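# Fork the loose switch onto the yellow-taped rack rails

## Task

With the fork, carry the switch that is not screwed down and set it on the pair of rack rails marked with yellow tape, slid in as far as it goes. The rack is loose: it may tilt at most a little, or the task fails, and it must finish in its original spot.

## Robot and tools

Robot: one six-joint arm (Elite-style, joints listed base outward: shoulder pan, shoulder lift, elbow, wrist 1, wrist 2, wrist 3). Its root sits at (0, 0, +0.094) m in the scene frame, very slightly tilted. It carries a rigid steel lifting fork with no motor or sensor. Nothing in a call opens, closes or reads the tool; a load stays on only through gravity, friction and the blade shape.

Scene frame: origin on the table top under the arm base, +z up, +y to the left when facing along +x. Every printed pose, velocity and target is in this frame. Offsets run along the scene axes, and a rotation turns about the current Hand target position.

Fork geometry: two flat blades, 240 mm long, 30 mm wide, 8 mm thick, 110 mm apart, pointing along the tool's own -y axis. The tool point (end_effector_position) lies between the blades, at mid-length, on their load-bearing faces. Blade noses are 120 mm toward tool -y, the upright back legs 120 mm toward tool +y. The bearing faces look along tool -z, so the blades are level when tool +z points straight down. If the noses dip, the load slides off. A block juts about 10 cm from the last joint axis toward tool -y and rotates with the fork. A load makes the tool sag and tilt more the heavier it is: compare the reported pose with what you sent and correct.

execute_actions(actions, cameras): actions is a list of actions; each action is a table of up to 15 rows, one row per 1/30 s control step; a short table repeats its final row to fill 15 steps. Each row is 6 numbers in [-1, 1]: dx, dy, dz, rx, ry, rz. They are an offset, not a pose: the target relative to the Hand target at that action's start, every row counted from that same start. The next action starts from the new Hand target, so repeating a row keeps moving. Scale: 1.0 = 0.6 m for dx/dy/dz, 180 degrees for the rotation vector rx/ry/rz. A translation longer than 1.0 may be shortened along its line. Each action takes 0.5 s. An empty actions list returns state plus all camera images; cameras can name cam_head_left, cam_head_right, cam_wrist, ["all"] or [] (an unknown name voids the call).

move(target, speed, blend, blocking, cameras): drives the tool point in a straight line toward an offset from the current Hand target. target is one 6-number row (same layout and scale as above) or a list of up to 15 rows, all measured from the same starting Hand target, sharing at most 10 s. speed is m/s, 0.002 to 3.2, default 0.25 (rotation up to twice that in rad/s); one value or one per target. blend is a corner-rounding distance in metres (0 = stop at each). blocking=false returns after about 0.5 s while motion continues. The path ignores obstacles; faster moves lag and overshoot more, especially with the arm near full stretch. Avoid paths sweeping close to the base, which can flip the shoulder posture. The result adds a move: line: done (within 3 mm and 2 degrees), off_target, moving, held, fault, plus which limits acted (paced = clipped pose, held = steps withheld). Neither done nor off_target proves contact or its absence.

wait(seconds 0 to 10): the arm holds its last command; a running move continues. stop(): brakes a running move, needing some distance. zoom_image(camera, region [x0, y0, x1, y1] in pixels, at most 504 by 504) enlarges part of the newest image from cam_head_left, cam_head_right or cam_wrist (each 672x504). read_manual gives licence texts only. finished_scene(scene) ends the scene irreversibly; the goal must hold without the robot.

Result lines: end_effector_position (m), end_effector_quat_wxyz, linear and angular velocity, Hand target (last commanded pose after clipping; the base for the next offset), Joint positions (rad), Joint velocities (may read within noise and omit velocities), and joint torques (total drive output including the arm's own weight, with offsets, noise and drift; positive toward larger joint angle). Printed positions may be a few cm off.

Control behaviour: commanded orientation is clipped to within 32 degrees of the measured one each step; position is favoured if both cannot be met. The arm follows about 0.15 s behind commands and often rests short of the Hand target; an all-zero action re-requests it, or send the remaining gap as an offset. To release a push, command the target back behind the tool point. Joint speed limits: 2.09 rad/s for shoulder pan and lift, 2.62 for elbow, 3.14 for the wrists.

Things to avoid: contact force near 150 N (±25) or joint torque at the limits (293, 293, 133, 49.8, 49.8, 49.8 N m) triggers a 10 s stop. The arm is stiff, so a target even slightly beyond a hard contact can fault; approach contacts slowly. Holding loads, stretching out or pushing at unreachable poses heats motors: MOTOR HOT appears at 70 °C, and at 85 °C brakes lock for 30 to 60 s or more. Do not tip or shift the loose rack, do not drop the switch or let anything leave the table, and avoid fast impacts. Occasional small disturbances may nudge loose objects. Time spent thinking lets the scene run on.

Each tool is called by a JSON object that holds its "op" and its "data", one argument or row to a line.

## Session

{"op": "execute_actions", "data": {
  "actions": []
}}

Scene clock: 0.00 s.
end_effector_position=(+0.6600, +0.2529, +0.3169) end_effector_quat_wxyz=(+0.049, +0.971, +0.235, +0.002)
Joint positions: [3.144 -1.402 1.911 -2.097 -1.658 1.049]
Joint velocities: within noise
Joint torques (N m): no reading
Hand target: +0.6600, +0.2529, +0.3169; +0.049, +0.971, +0.235, +0.002

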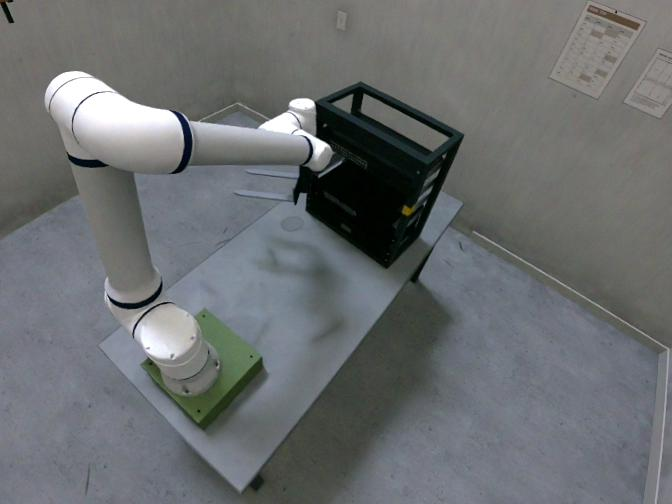

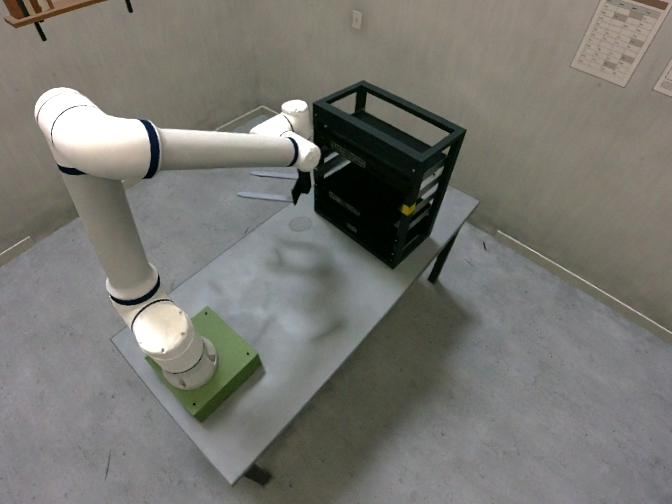

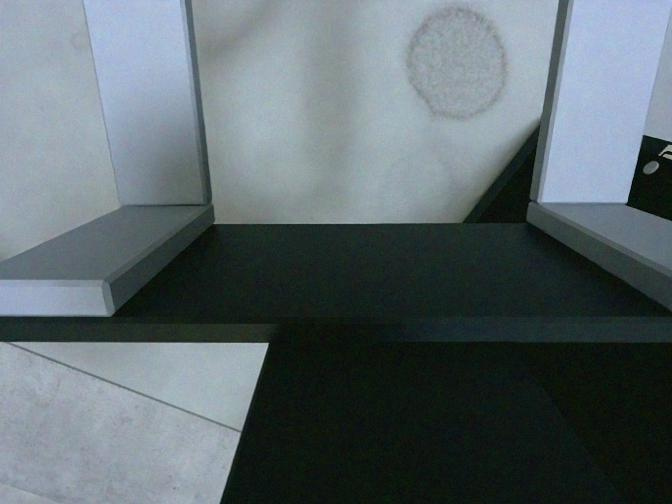

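{"op": "zoom_image", "data": {
  "camera": "cam_head_left",
  "region": [220, 60, 500, 280]
}}

{"op": "zoom_image", "data": {
  "camera": "cam_head_right",
  "region": [220, 60, 500, 280]
}}

{"op": "zoom_image", "data": {
  "camera": "cam_head_right",
  "region": [360, 120, 480, 270]
}}

Scaled by 1.800.

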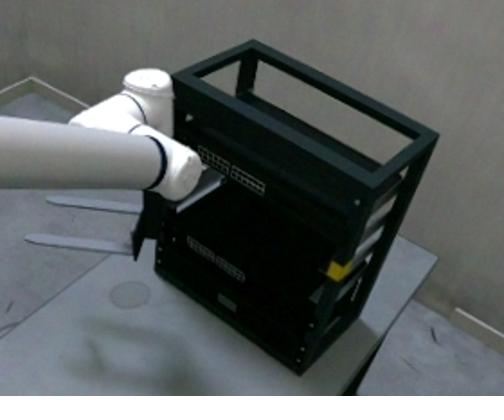

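Scaled by 1.800.

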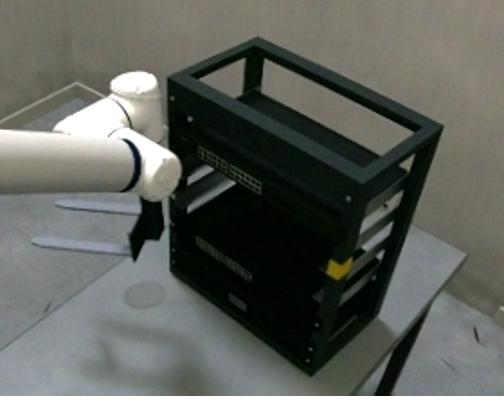

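Scaled by 3.360.

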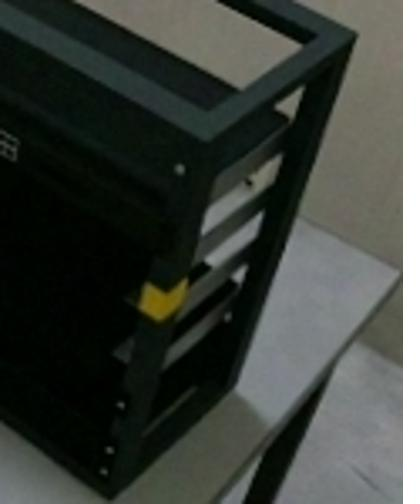

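{"op": "zoom_image", "data": {
  "camera": "cam_head_right",
  "region": [385, 140, 455, 200]
}}

{"op": "zoom_image", "data": {
  "camera": "cam_head_right",
  "region": [380, 180, 450, 240]
}}

Scaled by 7.200.

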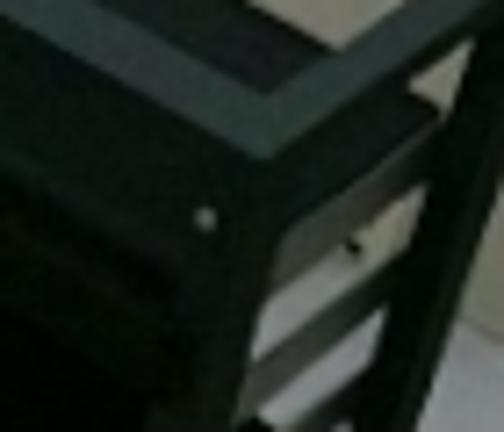

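Scaled by 7.200.

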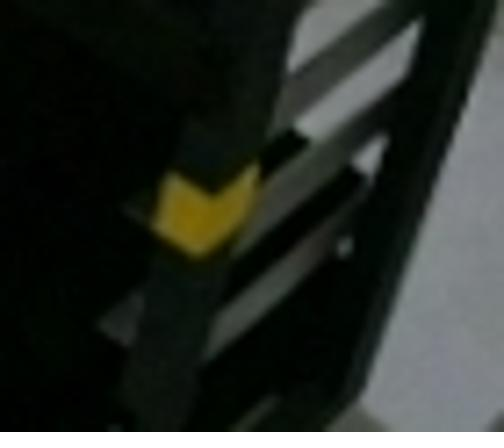

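{"op": "move", "data": {
  "target": [-0.1, -0.4215, 0.2218, 0.0275, -0.0253, -0.6505],
  "speed": 0.35,
  "cameras": ["all"]
}}

Scene clock: 133.87 s.
end_effector_position=(+0.6000, +0.0001, +0.4499) end_effector_quat_wxyz=(+0.000, +0.708, -0.707, +0.000)
Joint positions: [2.781 -1.999 2.184 -1.741 -1.569 2.733]
Joint torques (N m): [10.89 -32.9 -100.79 -5.23 0.13 3.37]
Hand target: +0.6000, +0.0000, +0.4499; +0.000, +0.708, -0.707, +0.000
Off the commanded pose: 0.000 m, 0 deg.
move: done
camera_calibration:
cam_wrist: T_world_to_cam=[[-0.0115855, -0.999562, -0.0272205, 0.0287765], [-0.938141, 0.00144431, 0.346251, 0.278406], [-0.34606, 0.0295482, -0.937747, 0.723952], [0, 0, 0, 1]] pos_world=[0.512049, 0.00697033, 0.583269]

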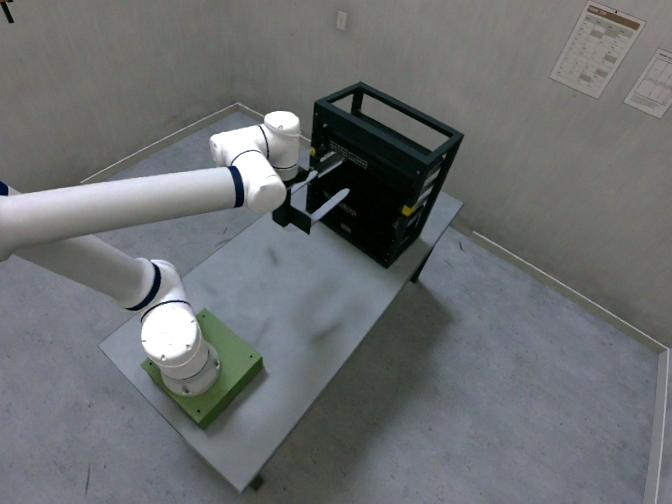

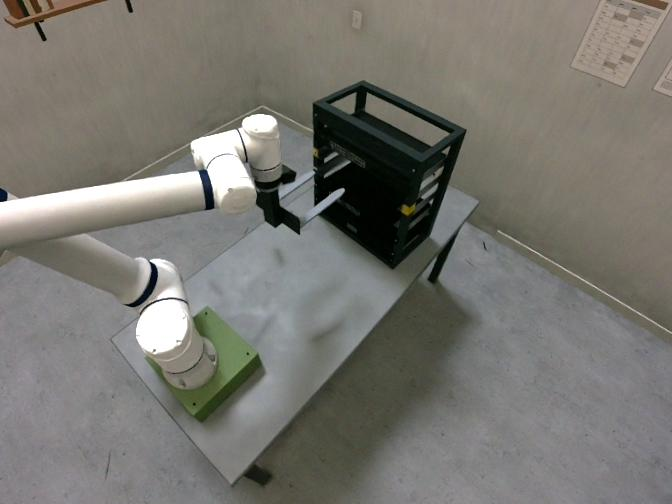

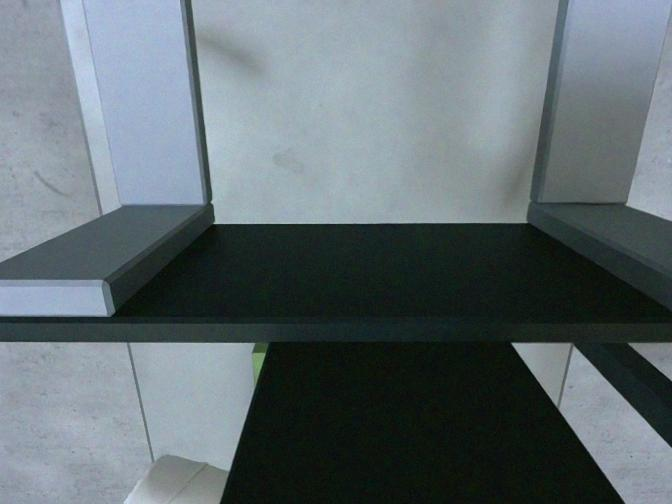

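{"op": "zoom_image", "data": {
  "camera": "cam_head_left",
  "region": [300, 110, 440, 270]
}}

{"op": "zoom_image", "data": {
  "camera": "cam_head_right",
  "region": [300, 110, 440, 270]
}}

Scaled by 3.150.

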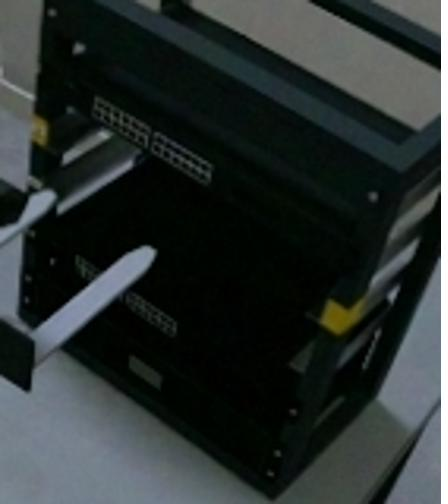

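Scaled by 3.150.

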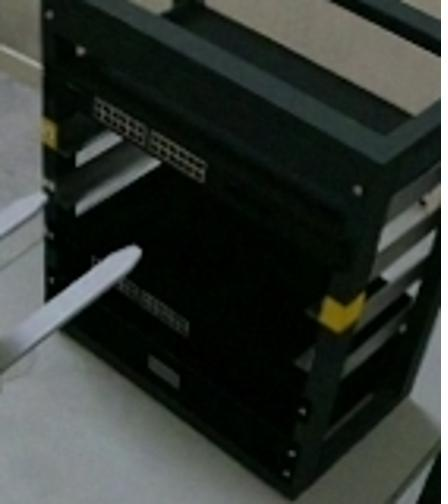

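{"op": "move", "data": {
  "target": [0.0592, 0, 0.165, 0, -0.5, 0],
  "speed": 0.35,
  "cameras": ["all"]
}}

Scene clock: 153.93 s.
end_effector_position=(+0.6355, +0.0000, +0.5489) end_effector_quat_wxyz=(+0.500, -0.500, +0.500, -0.500)
Joint positions: [2.638 -1.146 2.649 -4.629 -1.02 3.139]
Joint torques (N m): [6.79 -38.64 -27.41 -8.79 -2.51 3.1]
Hand target: +0.6355, +0.0000, +0.5489; +0.500, -0.500, +0.500, -0.500
Off the commanded pose: 0.000 m, 0 deg.
move: done
camera_calibration:
cam_wrist: T_world_to_cam=[[0.0272105, -0.999559, -0.0119087, -0.00120584], [-0.346552, 0.00174168, -0.938029, 0.606479], [0.937636, 0.0296512, -0.346351, -0.311339], [0, 0, 0, 1]] pos_world=[0.502132, 0.00696997, 0.461048]

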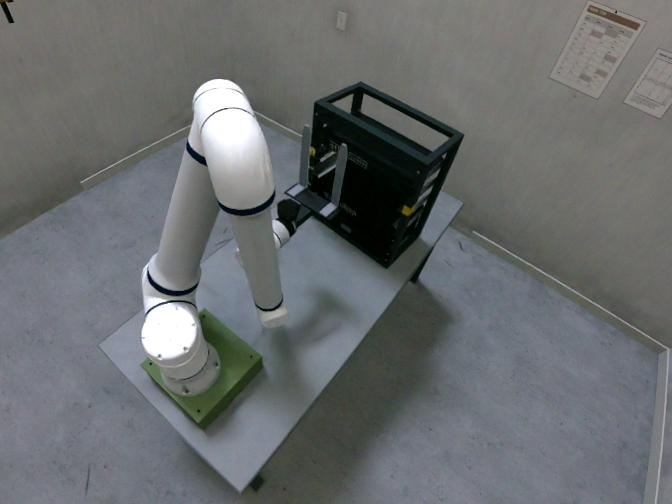

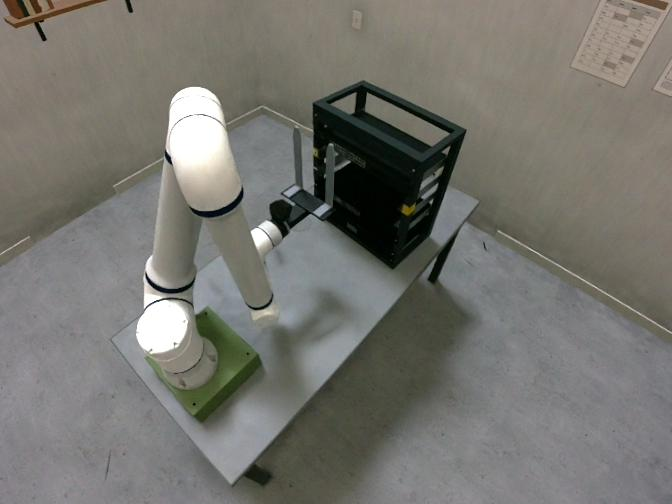

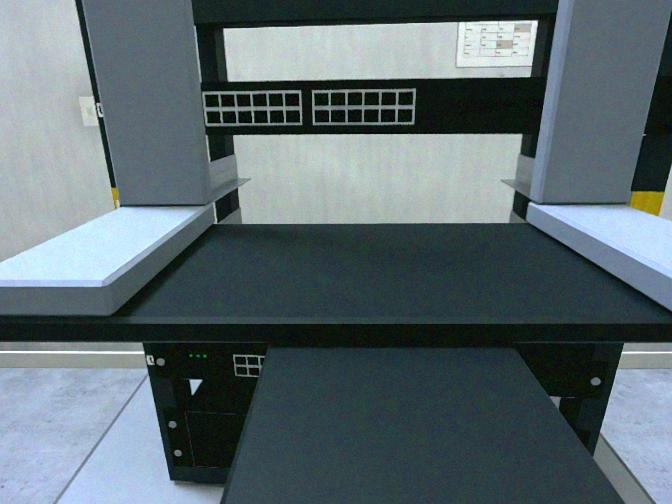

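{"op": "zoom_image", "data": {
  "camera": "cam_wrist",
  "region": [190, 0, 560, 230]
}}

{"op": "zoom_image", "data": {
  "camera": "cam_wrist",
  "region": [60, 0, 260, 230]
}}

{"op": "zoom_image", "data": {
  "camera": "cam_wrist",
  "region": [480, 0, 672, 230]
}}

{"op": "zoom_image", "data": {
  "camera": "cam_wrist",
  "region": [100, 330, 300, 500]
}}

Scaled by 1.362.

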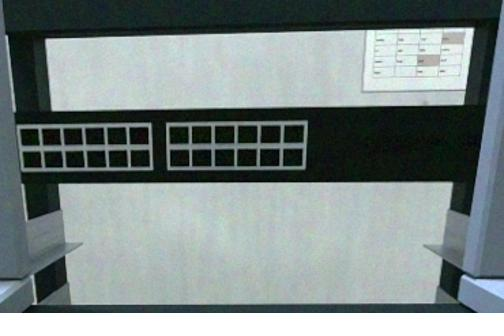

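Scaled by 2.191.

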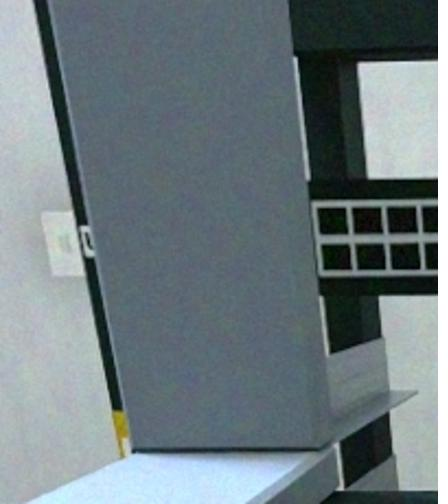

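Scaled by 2.191.

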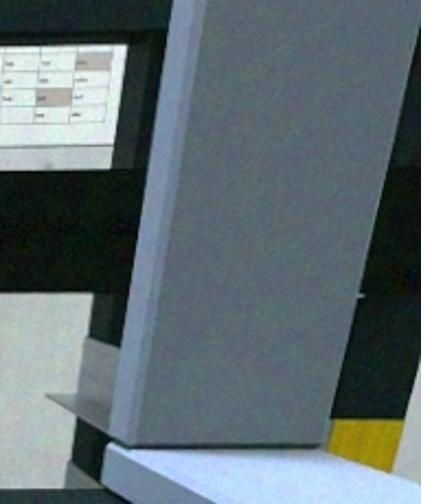

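Scaled by 2.520.

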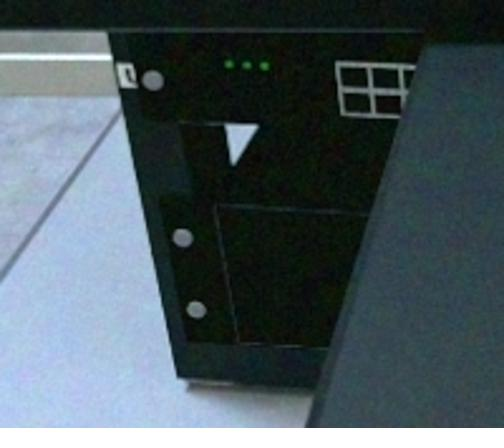

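{"op": "move", "data": {
  "target": [0, 0.18, 0.0, 0, 0, 0],
  "speed": 0.35,
  "cameras": ["cam_wrist"]
}}

{"op": "zoom_image", "data": {
  "camera": "cam_wrist",
  "region": [200, 0, 540, 230]
}}

Scene clock: 163.63 s.
end_effector_position=(+0.6355, +0.1079, +0.5489) end_effector_quat_wxyz=(+0.500, -0.500, +0.500, -0.500)
Joint positions: [2.97 -1.143 2.616 -4.602 -1.352 3.144]
Joint torques (N m): [10.23 -41.58 -31.11 -4.68 -2.41 3.31]
Hand target: +0.6355, +0.1080, +0.5489; +0.500, -0.500, +0.500, -0.500
Off the commanded pose: 0.000 m, 0 deg.
move: done
camera_calibration:
cam_wrist: T_world_to_cam=[[0.0272138, -0.999559, -0.0119016, 0.106642], [-0.346255, 0.00174314, -0.938139, 0.606192], [0.937746, 0.0296513, -0.346055, -0.31473], [0, 0, 0, 1]] pos_world=[0.502131, 0.11487, 0.461048]
Images, in order (width x height): cam_wrist 672x504.

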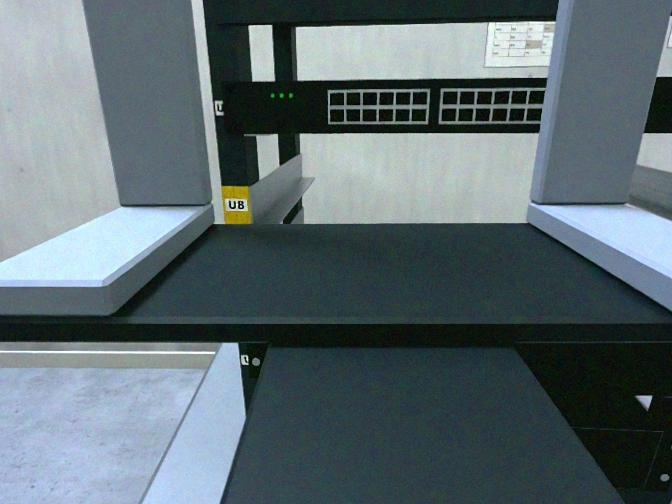

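Scaled by 1.482.

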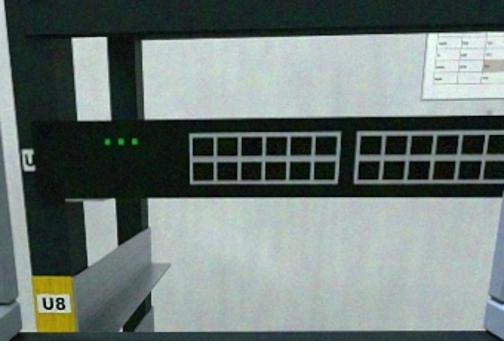

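{"op": "zoom_image", "data": {
  "camera": "cam_wrist",
  "region": [200, 60, 330, 230]
}}

{"op": "move", "data": {
  "target": [0, -0.33, 0.0, 0, 0, 0],
  "speed": 0.35,
  "cameras": ["cam_wrist"]
}}

{"op": "zoom_image", "data": {
  "camera": "cam_wrist",
  "region": [380, 60, 560, 230]
}}

Scaled by 2.965.

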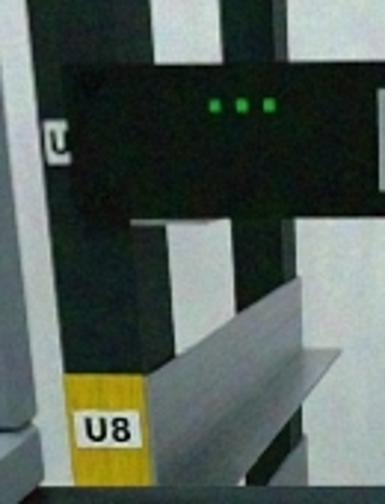

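Scene clock: 167.87 s.
end_effector_position=(+0.6355, -0.0899, +0.5489) end_effector_quat_wxyz=(+0.500, -0.500, +0.500, -0.500)
Joint positions: [2.403 -1.14 2.624 -4.608 -0.786 3.135]
Joint torques (N m): [-23.35 -66.49 -27.33 -2.54 1.78 -2.29]
Hand target: +0.6355, -0.0900, +0.5489; +0.500, -0.500, +0.500, -0.500
Off the commanded pose: 0.000 m, 0 deg.
move: done
camera_calibration:
cam_wrist: T_world_to_cam=[[0.0270861, -0.999562, -0.0119621, -0.090982], [-0.346256, 0.00184418, -0.938138, 0.60658], [0.937749, 0.0295525, -0.346055, -0.308968], [0, 0, 0, 1]] pos_world=[0.502231, -0.0829299, 0.461048]
Images, in order (width x height): cam_wrist 672x504.

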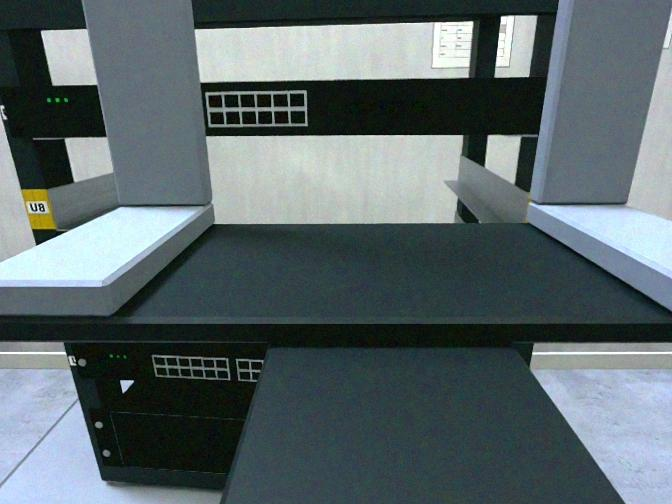

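Scaled by 2.800.

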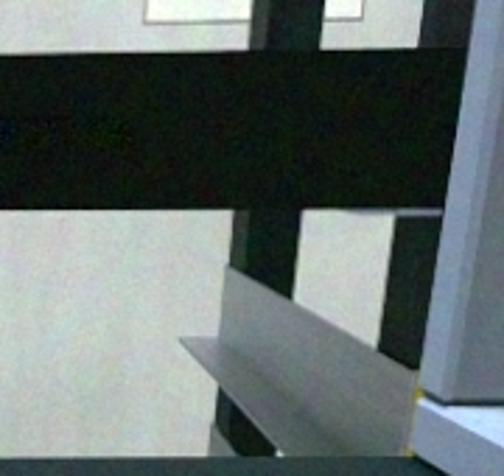

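{"op": "move", "data": {
  "target": [0, 0.15, -0.166, 0, -0.0833, 0],
  "speed": 0.35,
  "cameras": ["all"]
}}

{"op": "zoom_image", "data": {
  "camera": "cam_wrist",
  "region": [180, 0, 560, 230]
}}

Scene clock: 198.83 s.
end_effector_position=(+0.6355, +0.0000, +0.4494) end_effector_quat_wxyz=(+0.561, -0.431, +0.430, -0.561)
Joint positions: [2.712 -0.678 2.424 -5.165 -1.112 3.273]
Joint torques (N m): [8.7 -60.8 -5.29 -6.49 -3.29 3.36]
Hand target: +0.6355, +0.0000, +0.4493; +0.561, -0.431, +0.430, -0.561
Off the commanded pose: 0.000 m, 0 deg.
move: done
camera_calibration:
cam_wrist: T_world_to_cam=[[0.0294644, -0.999556, -0.00447075, -0.0072558], [-0.0920283, 0.00174098, -0.995755, 0.377286], [0.99532, 0.0297508, -0.0919361, -0.496768], [0, 0, 0, 1]] pos_world=[0.529378, 0.00686982, 0.329981]

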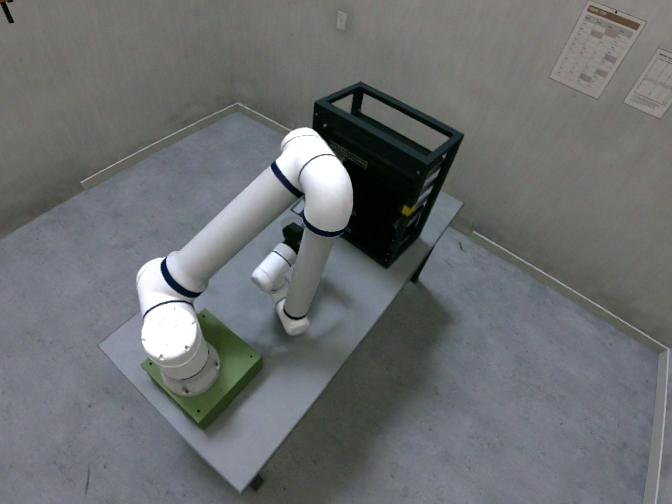

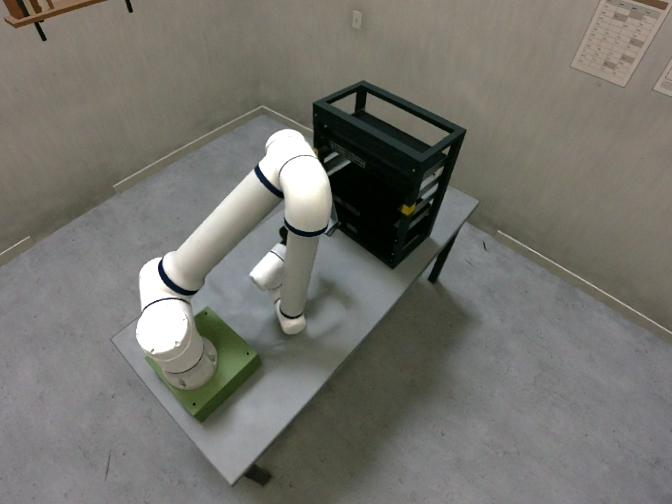

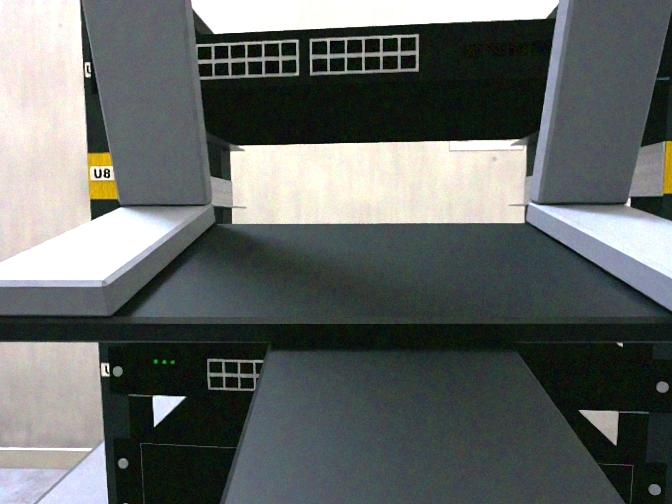

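Scaled by 1.326.

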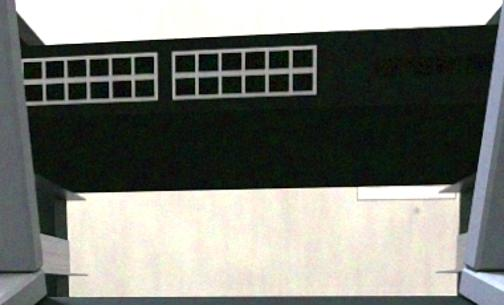

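{"op": "zoom_image", "data": {
  "camera": "cam_head_left",
  "region": [300, 70, 480, 205]
}}

{"op": "zoom_image", "data": {
  "camera": "cam_head_right",
  "region": [300, 70, 480, 205]
}}

Scaled by 2.800.

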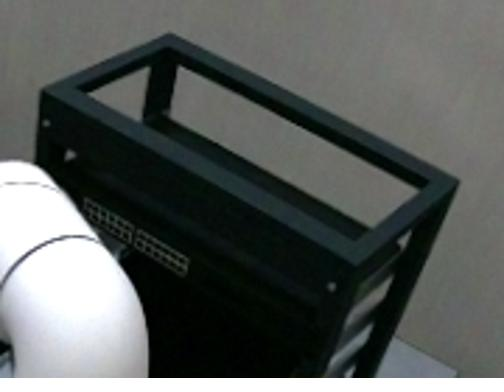

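Scaled by 2.800.

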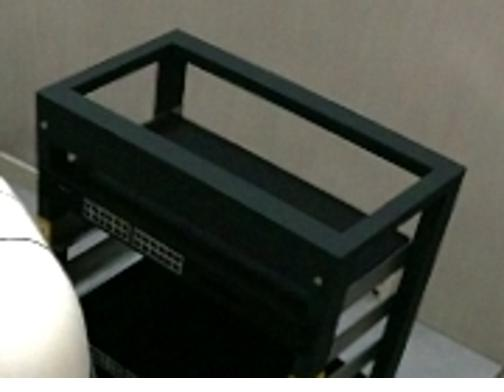

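{"op": "move", "data": {
  "target": [
    [-0.025, 0, 0.385, 0.01527, 0.58318, -0.01172],
    [0.554, 0, 0.351, 0.01527, 0.58318, -0.01172]
  ],
  "speed": 0.35,
  "blend": [0.03, 0],
  "cameras": ["all"]
}}

Scene clock: 322.77 s.
end_effector_position=(+0.9677, +0.0000, +0.6600) end_effector_quat_wxyz=(+0.000, +0.689, -0.725, +0.000)
Joint positions: [2.974 -1.367 1.266 -1.456 -1.566 2.979]
Joint torques (N m): [9.46 -74.54 -101.56 -4.94 -2.1 3.33]
Hand target: +0.9679, +0.0000, +0.6599; +0.000, +0.689, -0.725, +0.000
Off the commanded pose: 0.000 m, 0 deg.
move: done
camera_calibration:
cam_wrist: T_world_to_cam=[[-0.0641885, -0.997569, -0.0271393, 0.0895201], [-0.936734, 0.0508521, 0.346329, 0.549297], [-0.344107, 0.0476526, -0.93772, 1.04624], [0, 0, 0, 1]] pos_world=[0.880309, 0.0115136, 0.793269]

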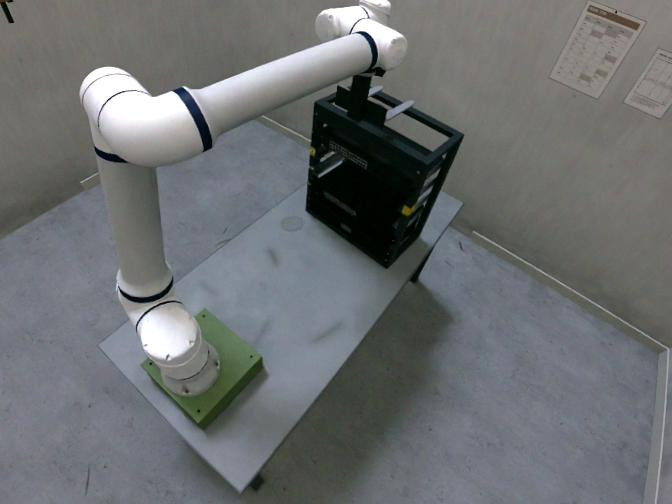

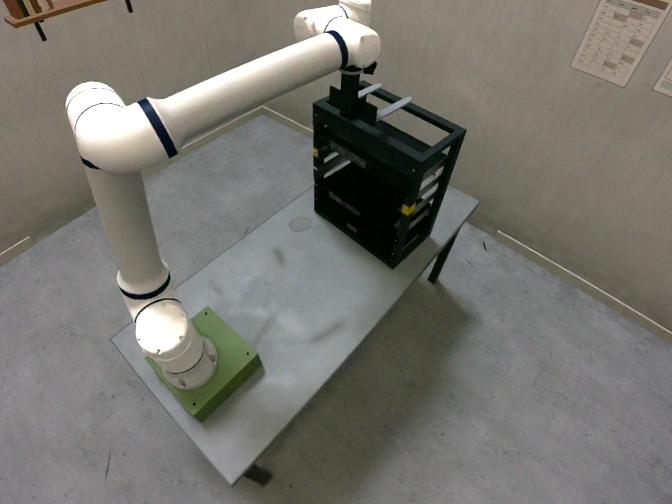

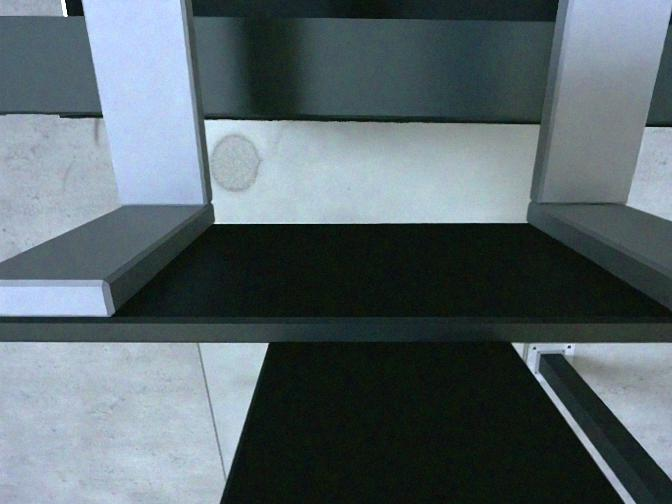

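{"op": "zoom_image", "data": {
  "camera": "cam_wrist",
  "region": [190, 60, 370, 240]
}}

{"op": "zoom_image", "data": {
  "camera": "cam_wrist",
  "region": [370, 60, 550, 240]
}}

{"op": "zoom_image", "data": {
  "camera": "cam_wrist",
  "region": [0, 60, 130, 190]
}}

{"op": "zoom_image", "data": {
  "camera": "cam_wrist",
  "region": [542, 60, 672, 190]
}}

Scaled by 2.800.

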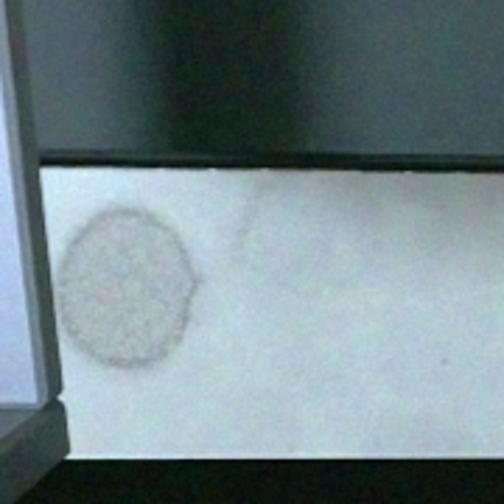

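Scaled by 2.800.

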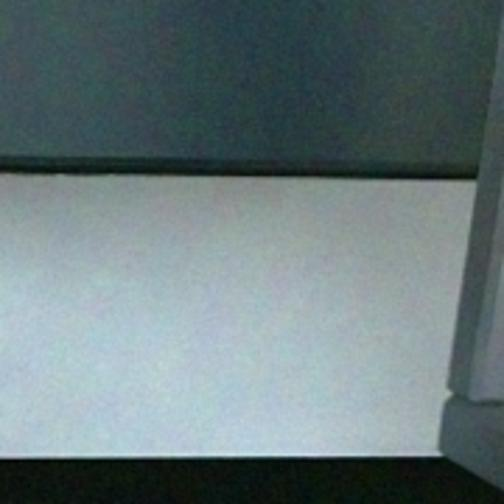

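Scaled by 3.877.

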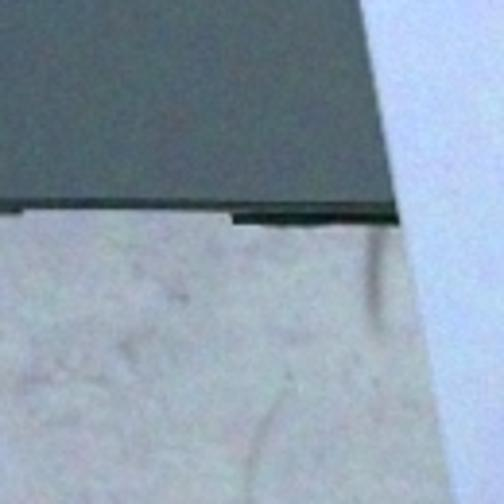

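Scaled by 3.877.

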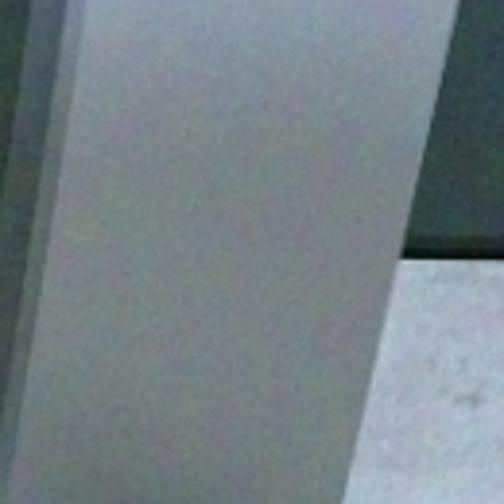

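{"op": "move", "data": {
  "target": [
    [-0.459, -0.0042, -0.0667, 0, 0, -0.00722],
    [-0.459, -0.0042, -0.41, 0, 0, -0.00722]
  ],
  "speed": 0.35,
  "blend": [0.05, 0],
  "cameras": ["all"]
}}

{"op": "zoom_image", "data": {
  "camera": "cam_head_right",
  "region": [260, 100, 440, 235]
}}

{"op": "zoom_image", "data": {
  "camera": "cam_head_left",
  "region": [260, 100, 440, 235]
}}

Scene clock: 478.87 s.
end_effector_position=(+0.6925, -0.0025, +0.4141) end_effector_quat_wxyz=(+0.000, +0.681, -0.733, +0.000)
Joint positions: [2.868 -1.795 2.12 -1.881 -1.568 2.896]
Joint torques (N m): [3.32 -21.81 -73.46 -9.76 2.2 2.07]
Hand target: +0.6925, -0.0025, +0.4139; +0.000, +0.680, -0.733, +0.000
Off the commanded pose: 0.000 m, 0 deg.
move: done
camera_calibration:
cam_wrist: T_world_to_cam=[[-0.08679, -0.995857, -0.0271534, 0.0783469], [-0.935315, 0.0720687, 0.346398, 0.375791], [-0.343006, 0.0554608, -0.937695, 0.720293], [0, 0, 0, 1]] pos_world=[0.605348, 0.0109914, 0.547369]

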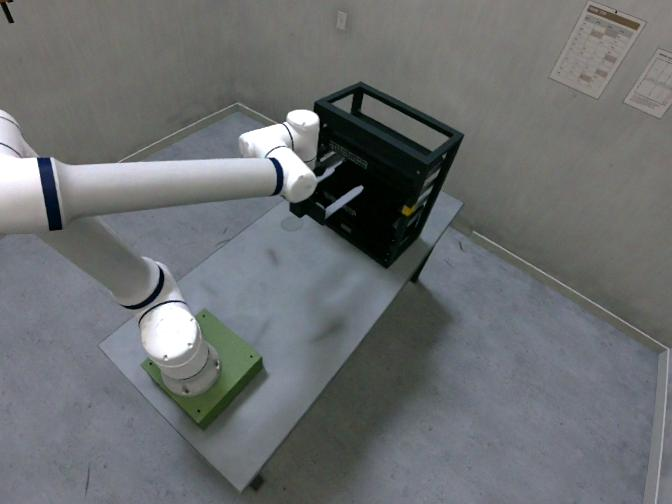

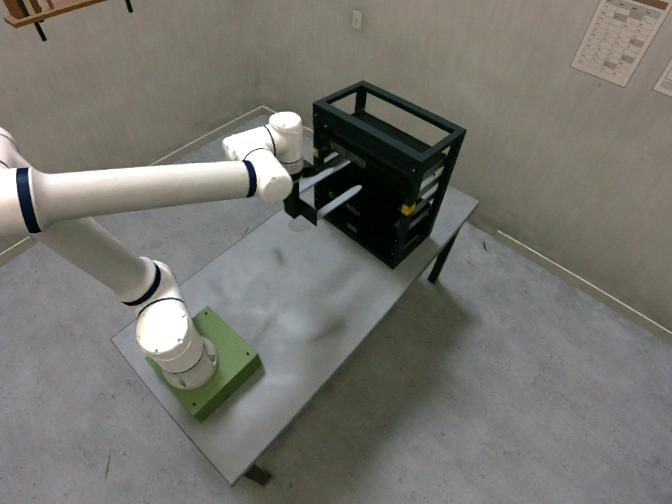

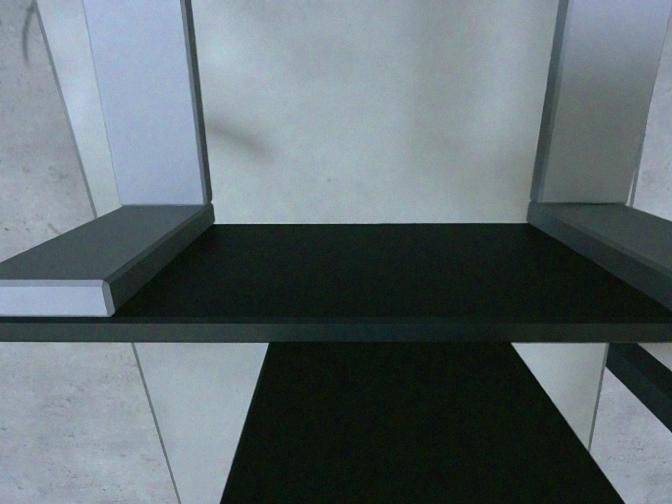

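Scaled by 2.800.

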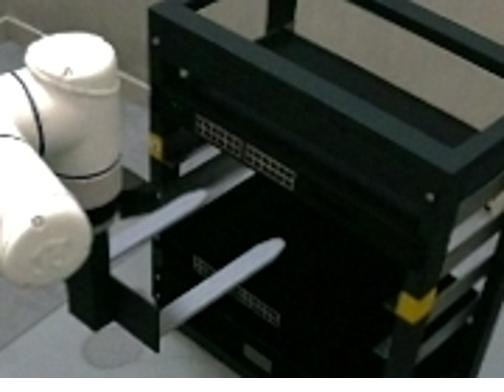

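Scaled by 2.800.

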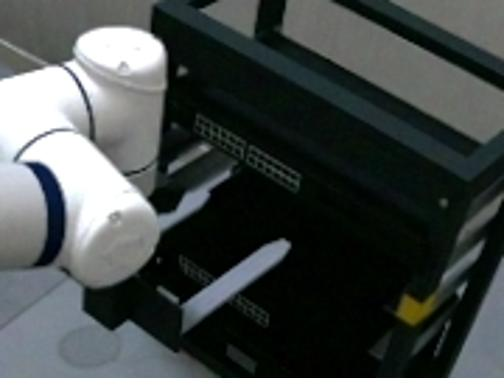

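{"op": "move", "data": {
  "target": [0.3757, -0.0282, 0, 0, 0, 0],
  "speed": 0.15,
  "cameras": ["all"]
}}

{"op": "zoom_image", "data": {
  "camera": "cam_head_right",
  "region": [260, 80, 440, 215]
}}

{"op": "zoom_image", "data": {
  "camera": "cam_head_left",
  "region": [260, 80, 440, 215]
}}

Scene clock: 513.80 s.
end_effector_position=(+0.9177, -0.0194, +0.4140) end_effector_quat_wxyz=(+0.000, +0.680, -0.733, +0.000)
Joint positions: [2.941 -1.406 1.75 -1.9 -1.567 2.969]
Joint torques (N m): [9.58 -65.32 -96.84 -5.3 -1.17 3.51]
Hand target: +0.9179, -0.0194, +0.4139; +0.000, +0.680, -0.733, +0.000
Off the commanded pose: 0.000 m, 0 deg.
move: done
camera_calibration:
cam_wrist: T_world_to_cam=[[-0.0868223, -0.995851, -0.027246, 0.0811454], [-0.935324, 0.0720688, 0.346373, 0.587791], [-0.342973, 0.0555568, -0.937701, 0.798392], [0, 0, 0, 1]] pos_world=[0.830647, -0.00590874, 0.547269]

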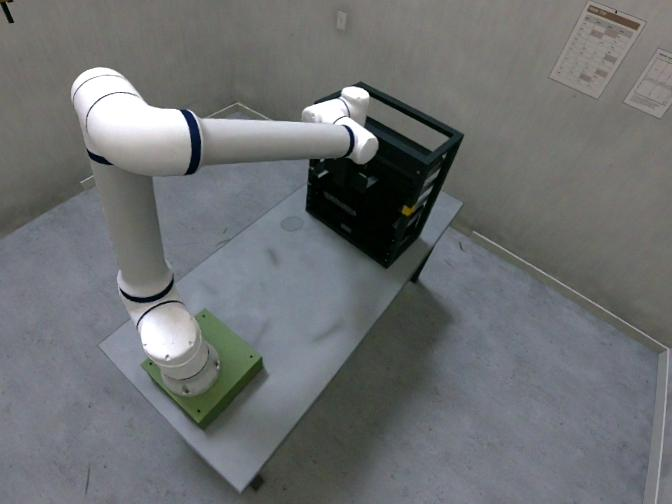

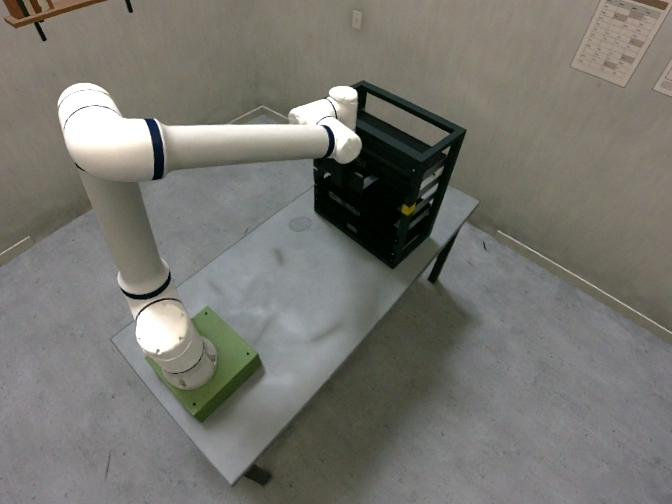

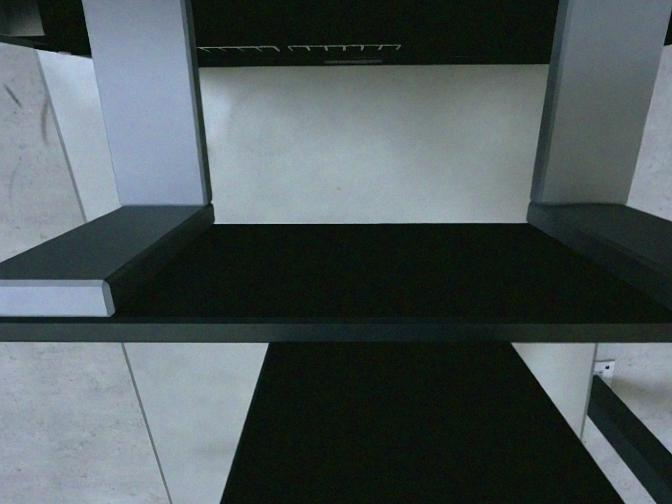

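Scaled by 2.800.

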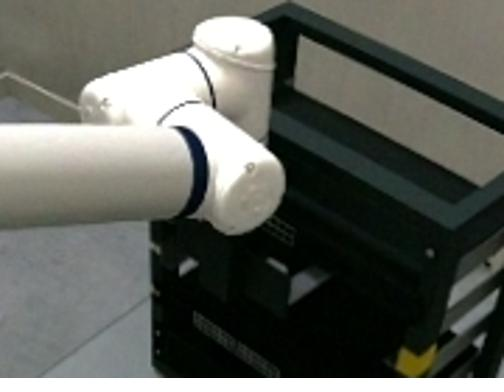

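Scaled by 2.800.

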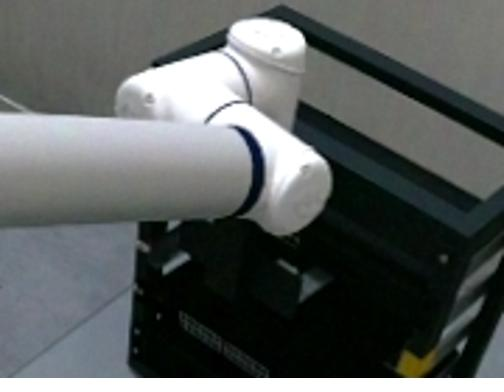

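{"op": "zoom_image", "data": {
  "camera": "cam_wrist",
  "region": [180, 0, 370, 142]
}}

{"op": "zoom_image", "data": {
  "camera": "cam_wrist",
  "region": [370, 0, 560, 142]
}}

{"op": "zoom_image", "data": {
  "camera": "cam_wrist",
  "region": [0, 0, 130, 97]
}}

{"op": "zoom_image", "data": {
  "camera": "cam_wrist",
  "region": [542, 0, 672, 97]
}}

Scaled by 2.653.

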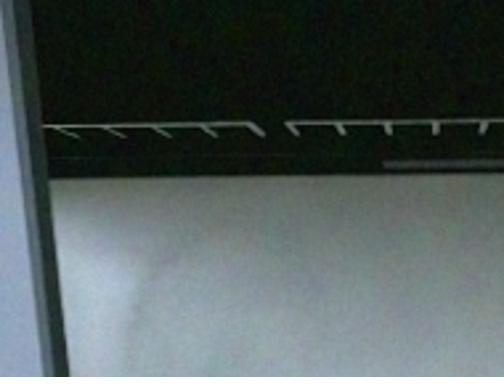

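Scaled by 2.653.

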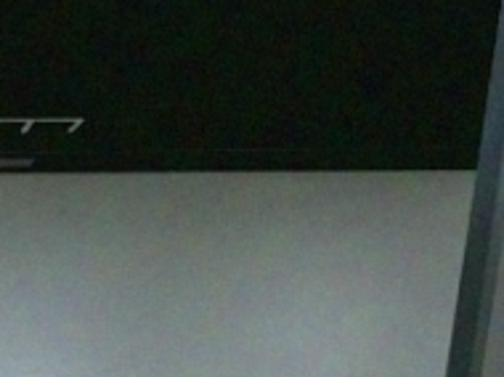

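Scaled by 3.877.

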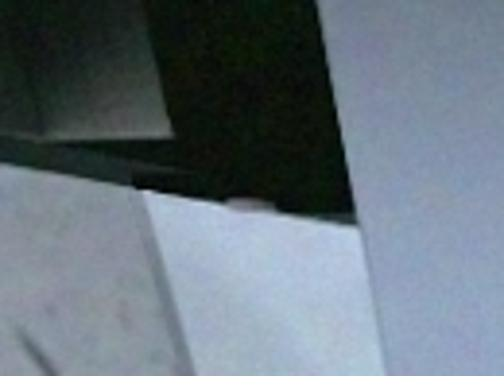

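Scaled by 3.877.

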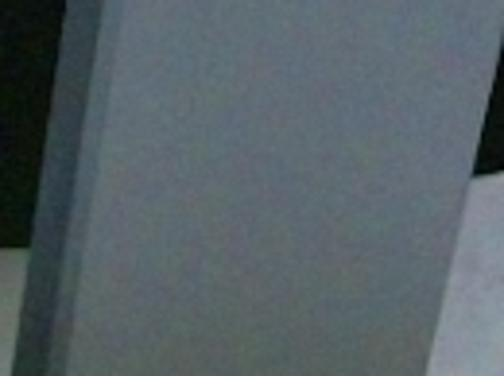

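{"op": "move", "data": {
  "target": [0, 0, 0.03, 0, 0, 0],
  "speed": 0.05
}}

{"op": "move", "data": {
  "target": [0, 0, 0.0167, 0, 0, 0],
  "speed": 0.03,
  "cameras": ["cam_wrist"]
}}

Scene clock: 560.20 s.
end_effector_position=(+0.9179, -0.0194, +0.4317) end_effector_quat_wxyz=(+0.000, +0.681, -0.733, +0.000)
Joint positions: [2.941 -1.415 1.727 -1.869 -1.567 2.969]
Joint torques (N m): [-11.81 -93.78 -99.2 -5.23 -1.36 -1.24]
Hand target: +0.9179, -0.0194, +0.4319; +0.000, +0.680, -0.733, +0.000
Off the commanded pose: 0.000 m, 0 deg.
move: done

Scene clock: 561.00 s.
end_effector_position=(+0.9178, -0.0194, +0.4415) end_effector_quat_wxyz=(+0.000, +0.681, -0.733, +0.000)
Joint positions: [2.941 -1.419 1.714 -1.851 -1.567 2.969]
Joint torques (N m): [-18.01 -121.44 -132.9 -14.29 0.57 -1.64]
Hand target: +0.9179, -0.0194, +0.4420; +0.000, +0.680, -0.733, +0.000
Off the commanded pose: 0.001 m, 0 deg.
move: done
camera_calibration:
cam_wrist: T_world_to_cam=[[-0.0868312, -0.995851, -0.027211, 0.0818933], [-0.935171, 0.0720645, 0.346789, 0.577959], [-0.343389, 0.055559, -0.937548, 0.824565], [0, 0, 0, 1]] pos_world=[0.830748, -0.00590874, 0.574868]
Images, in order (width x height): cam_wrist 672x504.

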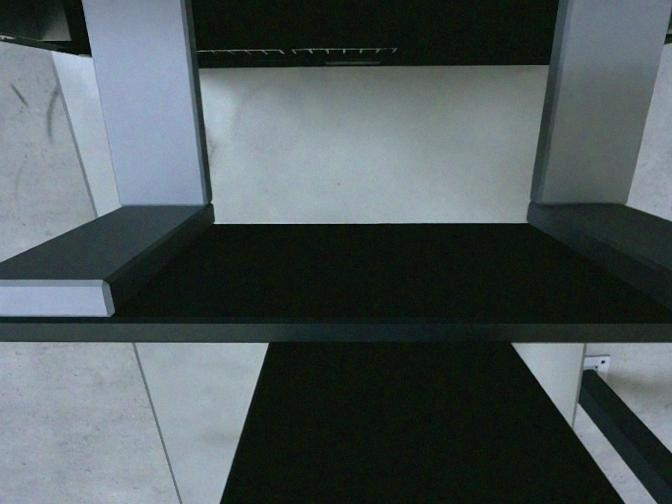

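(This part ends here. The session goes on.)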